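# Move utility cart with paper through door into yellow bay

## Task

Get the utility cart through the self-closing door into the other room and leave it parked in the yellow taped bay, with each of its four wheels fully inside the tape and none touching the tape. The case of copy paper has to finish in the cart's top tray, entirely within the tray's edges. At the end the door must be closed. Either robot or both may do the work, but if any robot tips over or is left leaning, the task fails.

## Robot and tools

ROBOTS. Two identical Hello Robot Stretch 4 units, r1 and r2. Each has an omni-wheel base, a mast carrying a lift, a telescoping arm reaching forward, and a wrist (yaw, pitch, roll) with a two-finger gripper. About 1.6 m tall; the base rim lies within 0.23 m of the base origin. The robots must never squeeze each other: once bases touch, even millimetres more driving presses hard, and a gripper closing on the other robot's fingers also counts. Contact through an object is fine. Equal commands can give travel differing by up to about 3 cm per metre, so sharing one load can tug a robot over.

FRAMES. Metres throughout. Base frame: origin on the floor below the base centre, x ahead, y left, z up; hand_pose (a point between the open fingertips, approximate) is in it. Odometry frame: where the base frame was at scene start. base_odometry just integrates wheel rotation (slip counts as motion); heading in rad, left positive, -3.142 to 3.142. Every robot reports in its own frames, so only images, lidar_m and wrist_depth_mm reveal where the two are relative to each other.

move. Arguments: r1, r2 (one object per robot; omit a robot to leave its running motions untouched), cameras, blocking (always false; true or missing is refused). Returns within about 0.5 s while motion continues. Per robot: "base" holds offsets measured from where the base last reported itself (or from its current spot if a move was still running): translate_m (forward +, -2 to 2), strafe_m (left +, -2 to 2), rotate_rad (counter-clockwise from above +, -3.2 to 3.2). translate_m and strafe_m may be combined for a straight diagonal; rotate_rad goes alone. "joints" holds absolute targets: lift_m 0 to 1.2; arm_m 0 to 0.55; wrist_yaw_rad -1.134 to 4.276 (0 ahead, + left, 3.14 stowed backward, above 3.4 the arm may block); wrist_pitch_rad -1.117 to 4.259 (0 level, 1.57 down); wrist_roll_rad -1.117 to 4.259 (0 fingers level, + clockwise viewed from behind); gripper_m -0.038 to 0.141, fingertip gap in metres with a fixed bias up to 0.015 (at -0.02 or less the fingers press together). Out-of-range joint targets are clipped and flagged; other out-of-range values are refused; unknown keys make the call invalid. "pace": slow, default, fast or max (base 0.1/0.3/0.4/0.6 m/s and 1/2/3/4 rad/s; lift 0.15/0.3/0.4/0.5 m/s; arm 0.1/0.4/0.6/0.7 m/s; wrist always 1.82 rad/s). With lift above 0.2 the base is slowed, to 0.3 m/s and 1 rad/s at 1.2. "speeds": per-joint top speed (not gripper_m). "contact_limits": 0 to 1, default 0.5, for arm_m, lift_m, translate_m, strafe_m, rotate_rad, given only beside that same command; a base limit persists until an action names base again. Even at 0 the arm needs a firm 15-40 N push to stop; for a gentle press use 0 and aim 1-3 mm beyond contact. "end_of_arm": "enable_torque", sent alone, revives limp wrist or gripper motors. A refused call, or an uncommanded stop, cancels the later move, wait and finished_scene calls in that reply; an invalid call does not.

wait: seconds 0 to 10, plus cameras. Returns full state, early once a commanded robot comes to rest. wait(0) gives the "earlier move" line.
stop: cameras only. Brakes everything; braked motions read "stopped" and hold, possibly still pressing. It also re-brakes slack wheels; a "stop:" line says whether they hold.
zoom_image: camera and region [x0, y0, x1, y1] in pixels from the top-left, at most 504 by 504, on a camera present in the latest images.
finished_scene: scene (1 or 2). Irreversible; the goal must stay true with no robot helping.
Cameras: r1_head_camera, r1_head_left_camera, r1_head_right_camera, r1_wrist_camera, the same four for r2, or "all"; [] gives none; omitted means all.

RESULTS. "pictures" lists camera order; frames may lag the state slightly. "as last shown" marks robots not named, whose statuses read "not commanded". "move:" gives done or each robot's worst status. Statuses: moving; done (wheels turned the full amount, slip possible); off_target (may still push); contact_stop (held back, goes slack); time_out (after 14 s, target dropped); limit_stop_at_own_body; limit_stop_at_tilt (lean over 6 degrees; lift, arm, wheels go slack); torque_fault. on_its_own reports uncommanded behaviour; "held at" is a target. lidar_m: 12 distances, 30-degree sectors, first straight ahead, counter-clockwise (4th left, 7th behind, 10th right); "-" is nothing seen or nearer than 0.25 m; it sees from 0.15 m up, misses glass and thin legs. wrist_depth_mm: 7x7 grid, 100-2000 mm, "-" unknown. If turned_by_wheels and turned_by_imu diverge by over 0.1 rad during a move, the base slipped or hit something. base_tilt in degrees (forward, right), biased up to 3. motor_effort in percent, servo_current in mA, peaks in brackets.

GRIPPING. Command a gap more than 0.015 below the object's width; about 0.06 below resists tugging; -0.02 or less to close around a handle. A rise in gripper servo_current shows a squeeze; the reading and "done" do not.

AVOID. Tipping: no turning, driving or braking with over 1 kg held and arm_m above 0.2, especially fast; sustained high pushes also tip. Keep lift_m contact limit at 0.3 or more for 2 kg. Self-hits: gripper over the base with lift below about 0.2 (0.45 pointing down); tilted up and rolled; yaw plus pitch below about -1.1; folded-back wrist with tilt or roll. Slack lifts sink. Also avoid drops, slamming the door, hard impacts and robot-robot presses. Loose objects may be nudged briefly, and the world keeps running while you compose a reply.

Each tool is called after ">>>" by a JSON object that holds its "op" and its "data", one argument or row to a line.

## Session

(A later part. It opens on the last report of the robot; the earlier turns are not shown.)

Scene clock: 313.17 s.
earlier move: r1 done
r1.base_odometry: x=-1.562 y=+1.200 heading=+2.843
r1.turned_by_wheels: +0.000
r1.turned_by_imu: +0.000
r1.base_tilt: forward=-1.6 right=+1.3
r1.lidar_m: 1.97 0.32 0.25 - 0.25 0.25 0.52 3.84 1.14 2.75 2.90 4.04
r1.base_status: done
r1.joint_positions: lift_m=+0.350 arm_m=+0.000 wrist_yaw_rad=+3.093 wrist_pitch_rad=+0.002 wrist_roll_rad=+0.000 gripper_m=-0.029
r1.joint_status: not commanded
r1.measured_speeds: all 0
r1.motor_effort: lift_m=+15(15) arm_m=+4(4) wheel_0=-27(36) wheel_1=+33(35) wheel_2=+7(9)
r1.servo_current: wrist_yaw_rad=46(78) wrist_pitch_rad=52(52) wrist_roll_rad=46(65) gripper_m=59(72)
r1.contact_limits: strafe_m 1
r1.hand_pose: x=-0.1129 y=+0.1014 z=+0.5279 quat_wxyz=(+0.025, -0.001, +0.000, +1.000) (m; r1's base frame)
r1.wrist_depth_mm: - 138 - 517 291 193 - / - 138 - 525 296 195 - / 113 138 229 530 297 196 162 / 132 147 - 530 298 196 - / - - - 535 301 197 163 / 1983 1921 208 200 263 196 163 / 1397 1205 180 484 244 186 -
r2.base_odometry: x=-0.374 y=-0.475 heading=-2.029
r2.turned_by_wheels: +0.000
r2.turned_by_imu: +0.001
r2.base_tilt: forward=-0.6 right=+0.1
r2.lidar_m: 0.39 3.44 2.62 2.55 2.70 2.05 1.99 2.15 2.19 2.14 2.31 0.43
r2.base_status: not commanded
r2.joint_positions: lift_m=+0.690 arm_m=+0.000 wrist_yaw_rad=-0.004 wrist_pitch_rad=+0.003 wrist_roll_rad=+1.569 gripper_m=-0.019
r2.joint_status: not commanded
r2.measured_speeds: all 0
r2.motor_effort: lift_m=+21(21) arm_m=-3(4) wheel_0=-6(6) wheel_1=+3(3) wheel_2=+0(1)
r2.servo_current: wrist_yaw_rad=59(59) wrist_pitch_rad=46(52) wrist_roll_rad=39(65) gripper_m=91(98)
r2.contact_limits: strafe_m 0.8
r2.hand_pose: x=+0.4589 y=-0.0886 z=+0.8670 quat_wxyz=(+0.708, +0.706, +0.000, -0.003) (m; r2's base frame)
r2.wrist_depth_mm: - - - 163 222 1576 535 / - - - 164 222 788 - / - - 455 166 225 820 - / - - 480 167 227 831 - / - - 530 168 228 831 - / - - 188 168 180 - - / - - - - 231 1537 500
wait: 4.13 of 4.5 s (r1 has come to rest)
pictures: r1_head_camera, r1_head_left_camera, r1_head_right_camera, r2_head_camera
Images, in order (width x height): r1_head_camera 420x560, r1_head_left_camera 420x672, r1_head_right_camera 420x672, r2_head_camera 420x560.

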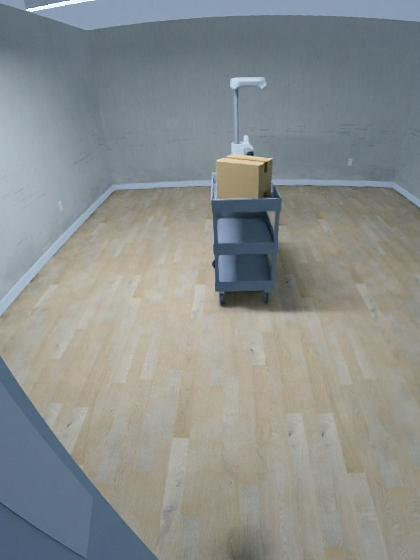

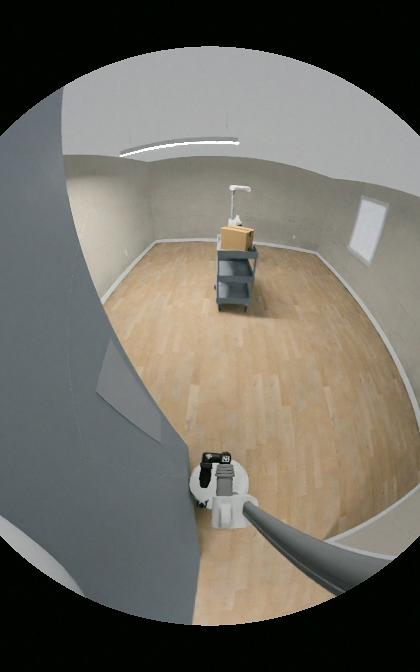

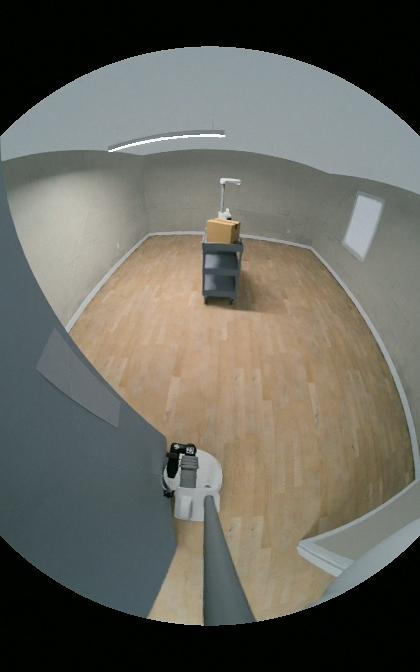

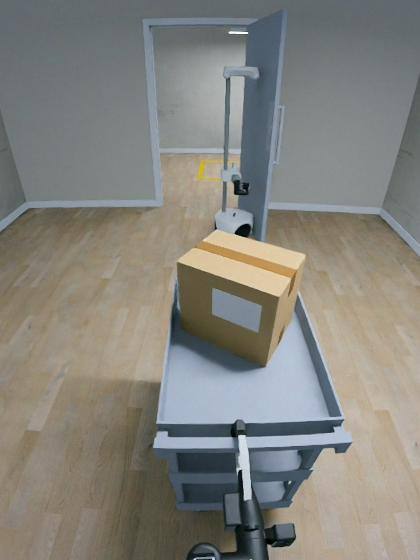

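>>> {"op": "move", "data": {
  "blocking": false,
  "r1": {"base":{"translate_m":0.35,"strafe_m":0.03},"contact_limits":{"translate_m":0.9},"pace":"slow"},
  "cameras": []
}}

>>> {"op": "wait", "data": {
  "seconds": 5,
  "cameras": ["r2_head_camera","r1_head_left_camera","r1_head_right_camera"]
}}

Scene clock: 337.33 s.
move: r1 moving
r1.base_odometry: x=-1.574 y=+1.202 heading=+2.845
r1.turned_by_wheels: +0.001
r1.turned_by_imu: +0.002
r1.base_tilt: forward=-1.6 right=+1.3
r1.lidar_m: 1.99 0.35 0.25 - 0.25 0.25 0.48 1.28 1.14 2.77 2.89 4.03
r1.base_status: translate_m moving; strafe_m moving
r1.joint_positions: lift_m=+0.350 arm_m=+0.000 wrist_yaw_rad=+3.093 wrist_pitch_rad=+0.002 wrist_roll_rad=+0.000 gripper_m=-0.029
r1.joint_status: not commanded
r1.measured_speeds: translate_m=+0.050 strafe_m=+0.007 rotate_rad=-0.003 lift_m=+0.000 arm_m=+0.000 wrist_yaw_rad=+0.000 wrist_pitch_rad=+0.000 wrist_roll_rad=+0.000
r1.motor_effort: lift_m=+15(15) arm_m=+4(4) wheel_0=-5(29) wheel_1=+26(37) wheel_2=-3(7)
r1.servo_current: wrist_yaw_rad=46(52) wrist_pitch_rad=39(46) wrist_roll_rad=52(65) gripper_m=59(65)
r1.contact_limits: translate_m 0.9
r1.hand_pose: x=-0.1129 y=+0.1014 z=+0.5279 quat_wxyz=(+0.025, -0.001, +0.000, +1.000) (m; r1's base frame)
r1.wrist_depth_mm: - 137 - 517 294 202 - / - 138 - 525 297 193 - / 113 138 229 525 297 194 163 / 131 147 - 535 300 196 - / - - - 539 301 197 164 / 1921 1983 209 200 262 197 163 / 1366 1229 179 484 246 186 -
r2: as last shown
r2.turned_by_imu: +0.000
r2.base_tilt: forward=-0.7 right=+0.0
r2.lidar_m: 0.39 3.45 2.67 2.53 2.67 2.07 2.00 2.13 2.19 2.15 2.30 0.43
r2.motor_effort: lift_m=+21(21) arm_m=-3(4) wheel_0=-6(6) wheel_1=+3(3) wheel_2=+0(0)
r2.servo_current: wrist_yaw_rad=46(52) wrist_pitch_rad=33(46) wrist_roll_rad=39(65) gripper_m=91(98)
r2.contact_limits: strafe_m 0.8
r2.wrist_depth_mm: - - - 164 222 1618 535 / - - - 164 224 778 - / - - 459 166 224 809 - / - - 480 167 226 831 - / - - 535 168 227 831 - / - - 187 169 181 - - / - - - - 232 1499 500
pictures: none
No camera images: "cameras" was empty.

Scene clock: 341.63 s.
earlier move: r1 done
r1.base_odometry: x=-1.905 y=+1.275 heading=+2.844
r1.turned_by_wheels: -0.001
r1.turned_by_imu: +0.000
r1.base_tilt: forward=-1.6 right=+1.3
r1.lidar_m: 1.62 2.68 2.00 1.93 0.25 0.25 0.54 1.42 1.54 2.80 2.94 4.09
r1.base_status: done
r1.joint_positions: lift_m=+0.350 arm_m=+0.000 wrist_yaw_rad=+3.093 wrist_pitch_rad=+0.002 wrist_roll_rad=+0.000 gripper_m=-0.029
r1.joint_status: not commanded
r1.measured_speeds: all 0
r1.motor_effort: lift_m=+15(15) arm_m=+4(4) wheel_0=+1(29) wheel_1=+6(37) wheel_2=-1(7)
r1.servo_current: wrist_yaw_rad=46(78) wrist_pitch_rad=39(52) wrist_roll_rad=59(65) gripper_m=59(72)
r1.contact_limits: translate_m 0.9
r1.hand_pose: x=-0.1129 y=+0.1014 z=+0.5279 quat_wxyz=(+0.025, -0.001, +0.000, +1.000) (m; r1's base frame)
r1.wrist_depth_mm: - 137 - 554 298 193 160 / - 138 - 559 303 195 161 / 113 139 229 496 303 196 162 / 131 147 - 504 307 197 162 / - - - 504 309 198 163 / 1921 1921 209 200 250 198 163 / 1366 1229 179 179 249 179 163
r2.base_odometry: x=-0.374 y=-0.475 heading=-2.029
r2.turned_by_wheels: +0.000
r2.turned_by_imu: +0.001
r2.base_tilt: forward=-0.7 right=+0.1
r2.lidar_m: 0.38 3.45 2.68 2.57 2.68 2.05 2.01 2.17 2.20 2.15 2.29 0.41
r2.base_status: not commanded
r2.joint_positions: lift_m=+0.690 arm_m=+0.000 wrist_yaw_rad=-0.004 wrist_pitch_rad=+0.003 wrist_roll_rad=+1.569 gripper_m=-0.019
r2.joint_status: not commanded
r2.measured_speeds: all 0
r2.motor_effort: lift_m=+21(21) arm_m=-4(4) wheel_0=-6(6) wheel_1=+3(3) wheel_2=+0(1)
r2.servo_current: wrist_yaw_rad=46(59) wrist_pitch_rad=46(52) wrist_roll_rad=52(65) gripper_m=85(98)
r2.contact_limits: strafe_m 0.8
r2.hand_pose: x=+0.4589 y=-0.0886 z=+0.8670 quat_wxyz=(+0.708, +0.706, +0.000, -0.003) (m; r2's base frame)
r2.wrist_depth_mm: - - - 163 222 1661 535 / - - - 164 224 778 - / - - 455 166 225 820 - / - - 480 167 225 831 - / - - 535 168 228 831 - / - - 187 169 181 - - / - - - - 231 1537 500
wait: 4.30 of 5 s (r1 has come to rest)
pictures: r1_head_left_camera, r1_head_right_camera, r2_head_camera
Images, in order (width x height): r1_head_left_camera 420x672, r1_head_right_camera 420x672, r2_head_camera 420x560.

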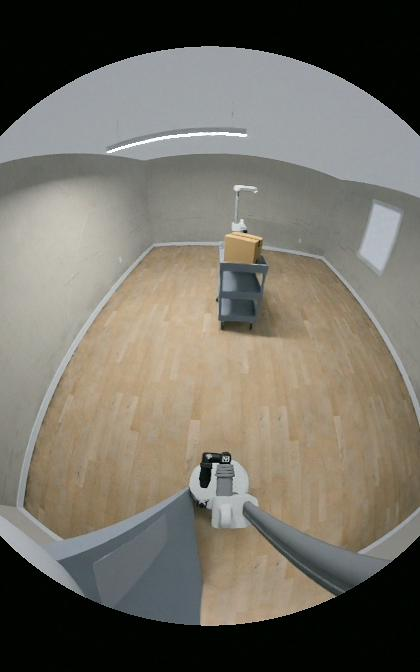

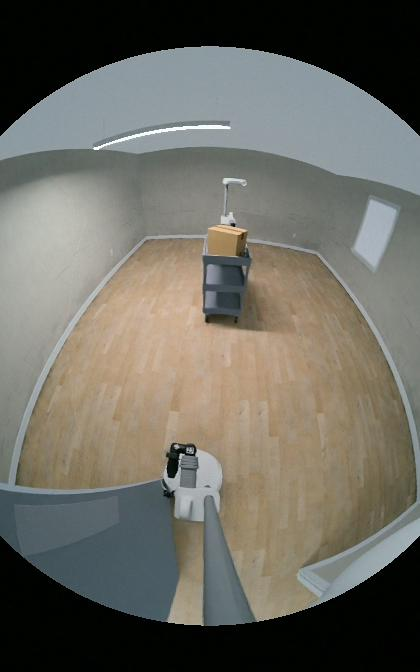

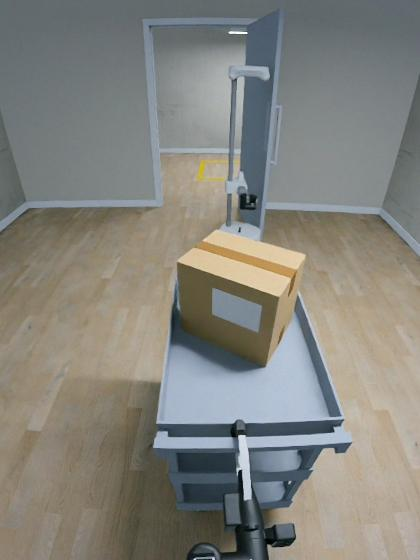

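>>> {"op": "move", "data": {
  "blocking": false,
  "r1": {"base":{"translate_m":0.13,"strafe_m":0.02},"contact_limits":{"translate_m":0.9},"pace":"slow"},
  "cameras": []
}}

>>> {"op": "wait", "data": {
  "seconds": 2.2,
  "cameras": []
}}

>>> {"op": "move", "data": {
  "blocking": false,
  "r1": {"base":{"strafe_m":0.09},"contact_limits":{"strafe_m":0.6},"pace":"slow"},
  "cameras": []
}}

>>> {"op": "wait", "data": {
  "seconds": 2,
  "cameras": ["r2_head_camera","r1_head_left_camera"]
}}

Scene clock: 350.10 s.
move: r1 moving
r1.base_odometry: x=-1.917 y=+1.276 heading=+2.844
r1.turned_by_wheels: +0.000
r1.turned_by_imu: +0.000
r1.base_tilt: forward=-1.6 right=+1.3
r1.lidar_m: 1.60 2.69 1.98 1.92 0.25 0.25 0.55 1.41 1.62 2.81 2.95 4.08
r1.base_status: translate_m moving; strafe_m moving
r1.joint_positions: lift_m=+0.350 arm_m=+0.000 wrist_yaw_rad=+3.093 wrist_pitch_rad=+0.002 wrist_roll_rad=+0.000 gripper_m=-0.029
r1.joint_status: not commanded
r1.measured_speeds: translate_m=+0.049 strafe_m=+0.007 rotate_rad=+0.003 lift_m=+0.000 arm_m=+0.000 wrist_yaw_rad=+0.000 wrist_pitch_rad=+0.000 wrist_roll_rad=+0.000
r1.motor_effort: lift_m=+15(15) arm_m=+4(4) wheel_0=+1(4) wheel_1=+10(10) wheel_2=-6(6)
r1.servo_current: wrist_yaw_rad=52(65) wrist_pitch_rad=39(52) wrist_roll_rad=39(59) gripper_m=59(65)
r1.contact_limits: translate_m 0.9
r1.hand_pose: x=-0.1129 y=+0.1014 z=+0.5279 quat_wxyz=(+0.025, -0.001, +0.000, +1.000) (m; r1's base frame)
r1.wrist_depth_mm: - 137 - 559 300 194 174 / - 138 - 559 303 195 174 / 113 138 229 500 304 196 174 / 131 147 - 500 307 197 175 / - - - 508 309 198 175 / 1921 1983 209 200 250 198 175 / 1366 1205 179 180 250 179 176
r2: as last shown
r2.turned_by_imu: +0.000
r2.lidar_m: 0.39 3.43 2.66 2.56 2.67 2.07 2.01 2.13 2.19 2.11 2.30 0.44
r2.motor_effort: lift_m=+21(21) arm_m=-3(4) wheel_0=-6(6) wheel_1=+3(3) wheel_2=+0(0)
r2.servo_current: wrist_yaw_rad=46(59) wrist_pitch_rad=46(46) wrist_roll_rad=52(52) gripper_m=85(98)
r2.contact_limits: strafe_m 0.8
r2.wrist_depth_mm: - - - 163 221 1576 530 / - - - 164 224 778 - / - - 455 166 225 820 - / - - 484 167 228 831 - / - - 530 168 228 831 - / - - 187 169 181 - - / - - - - 231 1499 500
pictures: none
No camera images: "cameras" was empty.

Scene clock: 352.20 s.
earlier move: r1 done
r1.base_odometry: x=-2.035 y=+1.294 heading=+2.844
r1.turned_by_wheels: +0.000
r1.turned_by_imu: +0.000
r1.base_tilt: forward=-1.5 right=+1.3
r1.lidar_m: 1.50 2.64 1.97 1.89 0.31 0.25 0.45 1.50 1.75 2.82 2.96 1.60
r1.base_status: done
r1.joint_positions: lift_m=+0.350 arm_m=+0.000 wrist_yaw_rad=+3.093 wrist_pitch_rad=+0.002 wrist_roll_rad=+0.000 gripper_m=-0.029
r1.joint_status: not commanded
r1.measured_speeds: all 0
r1.motor_effort: lift_m=+15(15) arm_m=+4(4) wheel_0=+0(5) wheel_1=+5(11) wheel_2=+2(7)
r1.servo_current: wrist_yaw_rad=46(85) wrist_pitch_rad=33(52) wrist_roll_rad=39(65) gripper_m=59(72)
r1.contact_limits: translate_m 0.9
r1.hand_pose: x=-0.1129 y=+0.1014 z=+0.5279 quat_wxyz=(+0.025, -0.001, +0.000, +1.000) (m; r1's base frame)
r1.wrist_depth_mm: 136 137 - 286 - - - / - 138 - 289 - - - / 114 138 233 362 - - - / 132 148 - 364 - - - / - - - 301 - - - / 1921 - 209 198 176 - - / 1430 1205 179 283 173 - 1205
r2.base_odometry: x=-0.374 y=-0.475 heading=-2.029
r2.turned_by_wheels: +0.000
r2.turned_by_imu: +0.000
r2.base_tilt: forward=-0.7 right=+0.1
r2.lidar_m: 0.39 3.42 2.66 2.57 2.67 2.07 1.99 2.14 2.19 2.13 2.30 0.42
r2.base_status: not commanded
r2.joint_positions: lift_m=+0.690 arm_m=+0.000 wrist_yaw_rad=-0.004 wrist_pitch_rad=+0.003 wrist_roll_rad=+1.569 gripper_m=-0.019
r2.joint_status: not commanded
r2.measured_speeds: all 0
r2.motor_effort: lift_m=+21(21) arm_m=-3(4) wheel_0=-6(7) wheel_1=+3(4) wheel_2=+0(0)
r2.servo_current: wrist_yaw_rad=52(59) wrist_pitch_rad=46(46) wrist_roll_rad=46(65) gripper_m=91(98)
r2.contact_limits: strafe_m 0.8
r2.hand_pose: x=+0.4589 y=-0.0886 z=+0.8670 quat_wxyz=(+0.708, +0.706, +0.000, -0.003) (m; r2's base frame)
r2.wrist_depth_mm: - - - 163 222 1576 535 / - - - 164 223 788 - / - - 455 166 225 820 - / - - 484 167 226 831 - / - - 539 168 229 842 - / - - 187 169 180 - - / - - - - 232 1499 496
wait: 2.10 of 2.2 s (r1 has come to rest)
pictures: none
No camera images: "cameras" was empty.

Scene clock: 352.70 s.
move: r1 moving
r1.base_odometry: x=-2.039 y=+1.280 heading=+2.845
r1.turned_by_wheels: +0.000
r1.turned_by_imu: +0.000
r1.base_tilt: forward=-1.5 right=+1.4
r1.lidar_m: 1.49 2.61 1.95 1.89 1.62 0.25 0.42 1.53 1.75 2.83 2.99 1.57
r1.base_status: strafe_m moving
r1.joint_positions: lift_m=+0.350 arm_m=+0.000 wrist_yaw_rad=+3.093 wrist_pitch_rad=+0.002 wrist_roll_rad=+0.000 gripper_m=-0.029
r1.joint_status: not commanded
r1.measured_speeds: translate_m=+0.001 strafe_m=+0.057 rotate_rad=+0.000 lift_m=+0.000 arm_m=+0.000 wrist_yaw_rad=+0.000 wrist_pitch_rad=+0.000 wrist_roll_rad=+0.000
r1.motor_effort: lift_m=+15(15) arm_m=+4(4) wheel_0=-10(12) wheel_1=+10(13) wheel_2=+2(3)
r1.servo_current: wrist_yaw_rad=39(59) wrist_pitch_rad=52(52) wrist_roll_rad=59(59) gripper_m=65(65)
r1.contact_limits: strafe_m 0.6
r1.hand_pose: x=-0.1129 y=+0.1014 z=+0.5279 quat_wxyz=(+0.025, -0.001, +0.000, +1.000) (m; r1's base frame)
r1.wrist_depth_mm: 136 138 - 283 - - - / - 138 - 282 - - - / 114 138 233 286 - - - / 132 148 - 290 - - - / - - - 290 - - - / 1983 1921 209 198 173 - - / 1366 1205 180 285 164 - 1229
r2: as last shown
r2.base_tilt: forward=-0.6 right=+0.1
r2.lidar_m: 0.39 3.46 2.67 2.57 2.70 2.07 1.99 2.16 2.21 2.14 2.30 0.40
r2.motor_effort: lift_m=+21(21) arm_m=-4(4) wheel_0=-6(6) wheel_1=+3(3) wheel_2=+0(0)
r2.servo_current: wrist_yaw_rad=46(59) wrist_pitch_rad=33(46) wrist_roll_rad=46(52) gripper_m=91(91)
r2.contact_limits: strafe_m 0.8
r2.wrist_depth_mm: - - - 163 222 1576 535 / - - - 165 224 768 - / - - 455 166 225 820 - / - - 484 167 226 831 - / - - 535 168 228 842 - / - - 187 168 180 - - / - - - - 231 1537 504
pictures: none
No camera images: "cameras" was empty.

Scene clock: 354.23 s.
earlier move: r1 done
r1.base_odometry: x=-2.061 y=+1.208 heading=+2.845
r1.turned_by_wheels: +0.000
r1.turned_by_imu: +0.000
r1.base_tilt: forward=-1.6 right=+1.3
r1.lidar_m: 1.52 2.53 1.87 1.82 1.63 0.25 0.35 1.59 1.76 2.91 3.06 1.58
r1.base_status: done
r1.joint_positions: lift_m=+0.350 arm_m=+0.000 wrist_yaw_rad=+3.093 wrist_pitch_rad=+0.002 wrist_roll_rad=+0.000 gripper_m=-0.029
r1.joint_status: not commanded
r1.measured_speeds: all 0
r1.motor_effort: lift_m=+15(15) arm_m=+4(4) wheel_0=-6(12) wheel_1=+6(13) wheel_2=+4(5)
r1.servo_current: wrist_yaw_rad=39(72) wrist_pitch_rad=52(52) wrist_roll_rad=46(65) gripper_m=59(65)
r1.contact_limits: strafe_m 0.6
r1.hand_pose: x=-0.1129 y=+0.1014 z=+0.5279 quat_wxyz=(+0.025, -0.001, +0.000, +1.000) (m; r1's base frame)
r1.wrist_depth_mm: 135 138 - 301 - - - / - 138 - 304 - - - / 114 138 228 307 - - - / 132 148 270 312 - - - / - - - 291 - - - / 1863 1921 209 198 172 - - / 1366 1205 180 289 164 - 1255
r2.base_odometry: x=-0.374 y=-0.475 heading=-2.029
r2.turned_by_wheels: +0.000
r2.turned_by_imu: +0.000
r2.base_tilt: forward=-0.7 right=+0.1
r2.lidar_m: 0.39 3.47 2.65 2.55 2.65 2.06 1.99 2.14 2.20 2.16 2.30 0.41
r2.base_status: not commanded
r2.joint_positions: lift_m=+0.690 arm_m=+0.000 wrist_yaw_rad=-0.004 wrist_pitch_rad=+0.003 wrist_roll_rad=+1.569 gripper_m=-0.019
r2.joint_status: not commanded
r2.measured_speeds: all 0
r2.motor_effort: lift_m=+21(21) arm_m=-3(4) wheel_0=-6(6) wheel_1=+3(3) wheel_2=+0(0)
r2.servo_current: wrist_yaw_rad=46(65) wrist_pitch_rad=39(46) wrist_roll_rad=46(52) gripper_m=91(98)
r2.contact_limits: strafe_m 0.8
r2.hand_pose: x=+0.4589 y=-0.0886 z=+0.8670 quat_wxyz=(+0.708, +0.706, +0.000, -0.003) (m; r2's base frame)
r2.wrist_depth_mm: - - - 163 221 1618 530 / - - - 164 224 778 - / - - 455 166 224 809 - / - - 484 167 227 831 - / - - 535 168 228 831 - / - - 187 169 181 - - / - - - - 232 1537 496
wait: 1.53 of 2 s (r1 has come to rest)
pictures: r1_head_left_camera, r2_head_camera
Images, in order (width x height): r1_head_left_camera 420x672, r2_head_camera 420x560.

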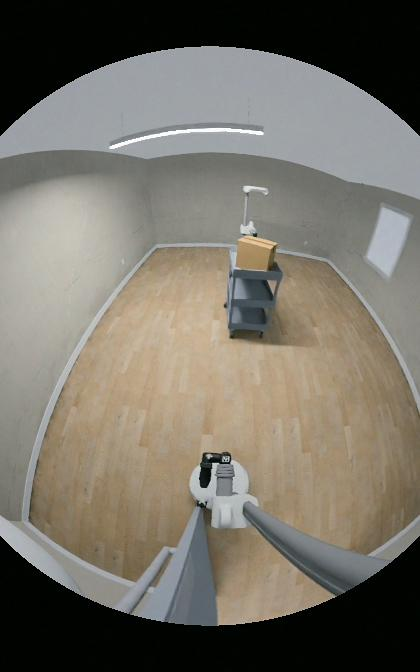

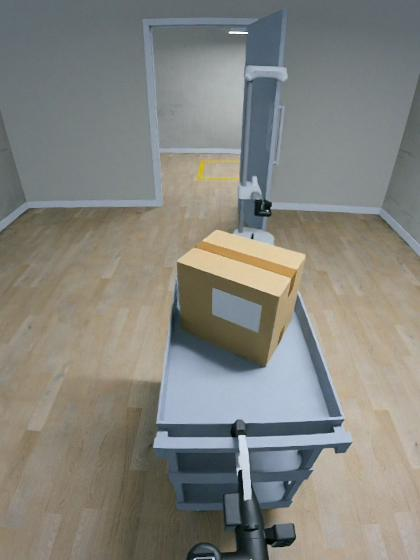

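>>> {"op": "move", "data": {
  "blocking": false,
  "r2": {"base":{"strafe_m":-0.13},"pace":"slow","contact_limits":{"strafe_m":0.8}},
  "cameras": []
}}

>>> {"op": "wait", "data": {
  "seconds": 3,
  "cameras": []
}}

>>> {"op": "move", "data": {
  "blocking": false,
  "r2": {"base":{"translate_m":0.5,"strafe_m":0.22},"pace":"slow","contact_limits":{"strafe_m":0.8,"translate_m":0.8}},
  "cameras": ["r2_head_camera"]
}}

>>> {"op": "wait", "data": {
  "seconds": 7,
  "cameras": ["r2_head_camera","r2_head_left_camera","r1_head_camera"]
}}

Scene clock: 366.00 s.
move: r2 moving
r1: as last shown
r1.lidar_m: 1.51 2.53 1.89 1.81 1.60 0.25 0.39 1.57 1.75 2.90 3.08 1.59
r1.motor_effort: lift_m=+15(15) arm_m=+4(4) wheel_0=-6(7) wheel_1=+6(6) wheel_2=+4(4)
r1.servo_current: wrist_yaw_rad=52(78) wrist_pitch_rad=52(52) wrist_roll_rad=39(65) gripper_m=59(65)
r1.contact_limits: strafe_m 0.6
r1.wrist_depth_mm: 136 137 - 301 - - - / - 138 - 304 - - - / 114 138 227 309 - - - / 132 147 271 312 - - - / - - - 291 - - - / 1921 1863 210 198 172 - - / 1366 1229 180 289 165 - 1255
r2.base_odometry: x=-0.387 y=-0.468 heading=-2.029
r2.turned_by_wheels: +0.000
r2.turned_by_imu: +0.001
r2.base_tilt: forward=-0.7 right=+0.1
r2.lidar_m: 0.38 3.46 2.64 2.57 2.68 2.03 2.00 2.13 2.19 2.12 2.31 0.43
r2.base_status: strafe_m moving
r2.joint_positions: lift_m=+0.690 arm_m=+0.000 wrist_yaw_rad=-0.003 wrist_pitch_rad=+0.003 wrist_roll_rad=+1.569 gripper_m=-0.019
r2.joint_status: not commanded
r2.measured_speeds: translate_m=+0.000 strafe_m=-0.056 rotate_rad=-0.003 lift_m=+0.000 arm_m=+0.000 wrist_yaw_rad=+0.001 wrist_pitch_rad=+0.000 wrist_roll_rad=+0.000
r2.motor_effort: lift_m=+21(21) arm_m=-4(4) wheel_0=+8(13) wheel_1=-5(9) wheel_2=+0(1)
r2.servo_current: wrist_yaw_rad=46(65) wrist_pitch_rad=39(46) wrist_roll_rad=52(52) gripper_m=91(98)
r2.contact_limits: strafe_m 0.8
r2.hand_pose: x=+0.4590 y=-0.0883 z=+0.8670 quat_wxyz=(+0.708, +0.706, +0.000, -0.002) (m; r2's base frame)
r2.wrist_depth_mm: - - - 163 221 1576 535 / - - - 163 221 732 - / - - 452 165 224 820 - / - - 480 166 226 831 - / - - 535 168 228 - - / - - 189 168 181 - - / - - - - 232 1537 504
pictures: none
No camera images: "cameras" was empty.

Scene clock: 367.97 s.
earlier move: r2 done
r1.base_odometry: x=-2.061 y=+1.208 heading=+2.845
r1.turned_by_wheels: +0.000
r1.turned_by_imu: +0.000
r1.base_tilt: forward=-1.6 right=+1.3
r1.lidar_m: 1.47 2.54 1.87 1.81 1.62 0.25 0.37 1.59 1.76 2.92 3.05 1.62
r1.base_status: not commanded
r1.joint_positions: lift_m=+0.350 arm_m=+0.000 wrist_yaw_rad=+3.093 wrist_pitch_rad=+0.002 wrist_roll_rad=+0.000 gripper_m=-0.029
r1.joint_status: not commanded
r1.measured_speeds: all 0
r1.motor_effort: lift_m=+15(15) arm_m=+4(4) wheel_0=-6(7) wheel_1=+6(6) wheel_2=+4(4)
r1.servo_current: wrist_yaw_rad=59(78) wrist_pitch_rad=52(52) wrist_roll_rad=52(65) gripper_m=59(72)
r1.contact_limits: strafe_m 0.6
r1.hand_pose: x=-0.1129 y=+0.1014 z=+0.5279 quat_wxyz=(+0.025, -0.001, +0.000, +1.000) (m; r1's base frame)
r1.wrist_depth_mm: 135 138 - 301 - - - / - 138 - 306 - - - / 114 138 227 307 - - - / 132 148 271 310 - - - / - - - 293 - - - / 1921 1921 208 198 172 - - / 1397 1205 179 289 164 - 1255
r2.base_odometry: x=-0.490 y=-0.417 heading=-2.028
r2.turned_by_wheels: +0.000
r2.turned_by_imu: +0.001
r2.base_tilt: forward=-0.7 right=+0.0
r2.lidar_m: 0.36 0.40 2.77 2.68 2.65 2.05 2.00 2.16 2.08 2.03 2.13 0.44
r2.base_status: done
r2.joint_positions: lift_m=+0.690 arm_m=+0.000 wrist_yaw_rad=+0.000 wrist_pitch_rad=+0.003 wrist_roll_rad=+1.569 gripper_m=-0.019
r2.joint_status: not commanded
r2.measured_speeds: all 0
r2.motor_effort: lift_m=+21(21) arm_m=-3(4) wheel_0=+6(13) wheel_1=-2(9) wheel_2=+0(1)
r2.servo_current: wrist_yaw_rad=52(65) wrist_pitch_rad=39(46) wrist_roll_rad=46(59) gripper_m=91(98)
r2.contact_limits: strafe_m 0.8
r2.hand_pose: x=+0.4592 y=-0.0876 z=+0.8670 quat_wxyz=(+0.708, +0.706, +0.001, -0.001) (m; r2's base frame)
r2.wrist_depth_mm: - - - 190 252 1708 1182 / - - - 186 249 1708 517 / - - 668 181 242 788 - / - - 477 178 238 - - / - - 492 174 233 820 - / - - 190 170 181 - - / - - 574 - 223 - -
wait: 1.97 of 3 s (r2 has come to rest)
pictures: none
No camera images: "cameras" was empty.

r2: "contact_limits": strafe_m and translate_m are given together and make one move, which takes one limit: state it under one of them only

not run: a call was refused earlier in this reply.

>>> {"op": "move", "data": {
  "blocking": false,
  "r2": {"base":{"translate_m":0.5,"strafe_m":0.22},"pace":"slow","contact_limits":{"translate_m":0.8}},
  "cameras": ["r2_head_camera"]
}}

>>> {"op": "wait", "data": {
  "seconds": 7,
  "cameras": ["r2_head_camera","r2_head_left_camera","r1_head_camera"]
}}

Scene clock: 375.23 s.
move: r2 moving
r1.base_odometry: x=-2.061 y=+1.208 heading=+2.845
r1.turned_by_wheels: +0.000
r1.turned_by_imu: +0.000
r1.base_tilt: forward=-1.6 right=+1.3
r1.lidar_m: 1.45 2.51 1.87 1.81 1.64 0.25 0.37 1.57 1.77 2.91 3.06 1.58
r1.base_status: not commanded
r1.joint_positions: lift_m=+0.350 arm_m=+0.000 wrist_yaw_rad=+3.093 wrist_pitch_rad=+0.002 wrist_roll_rad=+0.000 gripper_m=-0.029
r1.joint_status: not commanded
r1.measured_speeds: all 0
r1.motor_effort: lift_m=+15(15) arm_m=+4(4) wheel_0=-6(7) wheel_1=+6(6) wheel_2=+4(4)
r1.servo_current: wrist_yaw_rad=33(65) wrist_pitch_rad=39(46) wrist_roll_rad=46(65) gripper_m=59(72)
r1.contact_limits: strafe_m 0.6
r1.hand_pose: x=-0.1129 y=+0.1014 z=+0.5279 quat_wxyz=(+0.025, -0.001, +0.000, +1.000) (m; r1's base frame)
r1.wrist_depth_mm: 136 137 - 300 - - - / - 138 - 304 - - - / 114 138 228 309 - - - / 132 148 271 310 - - - / - - - 291 - - - / 1921 1921 209 198 172 - - / 1336 1205 179 289 164 - 1229
r2.base_odometry: x=-0.491 y=-0.430 heading=-2.028
r2.turned_by_wheels: +0.000
r2.turned_by_imu: +0.001
r2.base_tilt: forward=-0.7 right=+0.1
r2.lidar_m: 0.35 3.62 2.77 2.69 2.70 2.08 2.02 2.18 2.08 1.98 2.18 0.43
r2.base_status: translate_m moving; strafe_m moving
r2.joint_positions: lift_m=+0.690 arm_m=+0.000 wrist_yaw_rad=+0.000 wrist_pitch_rad=+0.003 wrist_roll_rad=+1.569 gripper_m=-0.019
r2.joint_status: not commanded
r2.measured_speeds: translate_m=+0.049 strafe_m=+0.020 rotate_rad=-0.001 lift_m=+0.000 arm_m=+0.000 wrist_yaw_rad=+0.000 wrist_pitch_rad=+0.000 wrist_roll_rad=+0.000
r2.motor_effort: lift_m=+21(21) arm_m=-4(4) wheel_0=+5(9) wheel_1=+7(9) wheel_2=-11(12)
r2.servo_current: wrist_yaw_rad=52(59) wrist_pitch_rad=39(46) wrist_roll_rad=52(59) gripper_m=85(91)
r2.contact_limits: translate_m 0.8
r2.hand_pose: x=+0.4592 y=-0.0876 z=+0.8670 quat_wxyz=(+0.708, +0.706, +0.001, -0.001) (m; r2's base frame)
r2.wrist_depth_mm: - - - 191 256 1708 1205 / - - - 188 249 1756 549 / - - - 182 242 768 - / - - 469 178 236 - - / - - 492 174 231 820 - / - - 188 169 181 - - / - - 559 - 221 - -
pictures: r2_head_camera
Images, in order (width x height): r2_head_camera 420x560.

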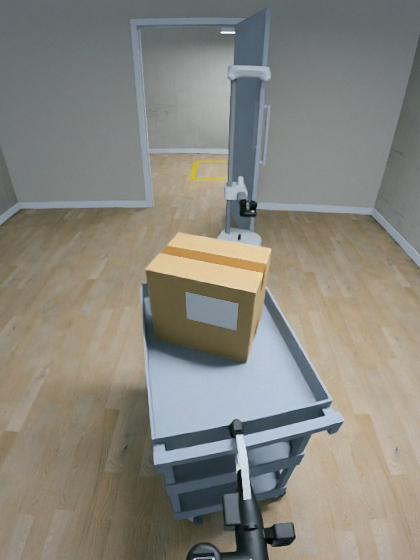

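Scene clock: 381.40 s.
earlier move: r2 done
r1.base_odometry: x=-2.061 y=+1.208 heading=+2.845
r1.turned_by_wheels: +0.000
r1.turned_by_imu: +0.000
r1.base_tilt: forward=-1.6 right=+1.3
r1.lidar_m: 1.04 2.49 1.85 1.81 1.62 0.25 0.34 1.58 1.75 2.93 3.06 1.07
r1.base_status: not commanded
r1.joint_positions: lift_m=+0.350 arm_m=+0.000 wrist_yaw_rad=+3.093 wrist_pitch_rad=+0.002 wrist_roll_rad=+0.000 gripper_m=-0.029
r1.joint_status: not commanded
r1.measured_speeds: all 0
r1.motor_effort: lift_m=+15(15) arm_m=+4(4) wheel_0=-6(7) wheel_1=+5(6) wheel_2=+4(4)
r1.servo_current: wrist_yaw_rad=65(72) wrist_pitch_rad=39(52) wrist_roll_rad=46(72) gripper_m=65(72)
r1.contact_limits: strafe_m 0.6
r1.hand_pose: x=-0.1129 y=+0.1014 z=+0.5279 quat_wxyz=(+0.025, -0.001, +0.000, +1.000) (m; r1's base frame)
r1.wrist_depth_mm: 136 138 - 301 - - - / - 138 - 304 - - - / 114 138 227 307 - - - / 132 148 272 312 - - - / - - - 291 - - - / 1921 1983 209 198 173 - - / 1366 1255 179 289 165 - 1229
r2.base_odometry: x=-0.514 y=-0.963 heading=-2.028
r2.turned_by_wheels: +0.000
r2.turned_by_imu: +0.002
r2.base_tilt: forward=-0.7 right=+0.0
r2.lidar_m: 0.39 3.26 2.51 2.46 2.63 2.54 2.50 2.66 2.31 2.26 2.44 0.41
r2.base_status: done
r2.joint_positions: lift_m=+0.690 arm_m=+0.000 wrist_yaw_rad=+0.000 wrist_pitch_rad=+0.003 wrist_roll_rad=+1.569 gripper_m=-0.019
r2.joint_status: not commanded
r2.measured_speeds: all 0
r2.motor_effort: lift_m=+21(21) arm_m=-3(4) wheel_0=+5(10) wheel_1=+4(10) wheel_2=-7(14)
r2.servo_current: wrist_yaw_rad=59(65) wrist_pitch_rad=39(52) wrist_roll_rad=46(59) gripper_m=85(98)
r2.contact_limits: translate_m 0.8
r2.hand_pose: x=+0.4592 y=-0.0876 z=+0.8670 quat_wxyz=(+0.708, +0.706, +0.001, -0.001) (m; r2's base frame)
r2.wrist_depth_mm: - - - 148 204 661 - / - - 508 153 209 - - / - 462 442 157 215 778 - / - - 504 161 220 - - / - - 574 165 226 - - / - - 188 168 181 1661 - / - - - - 237 1499 1138
wait: 6.17 of 7 s (r2 has come to rest)
pictures: r1_head_camera, r2_head_camera, r2_head_left_camera
Images, in order (width x height): r1_head_camera 420x560, r2_head_camera 420x560, r2_head_left_camera 420x672.

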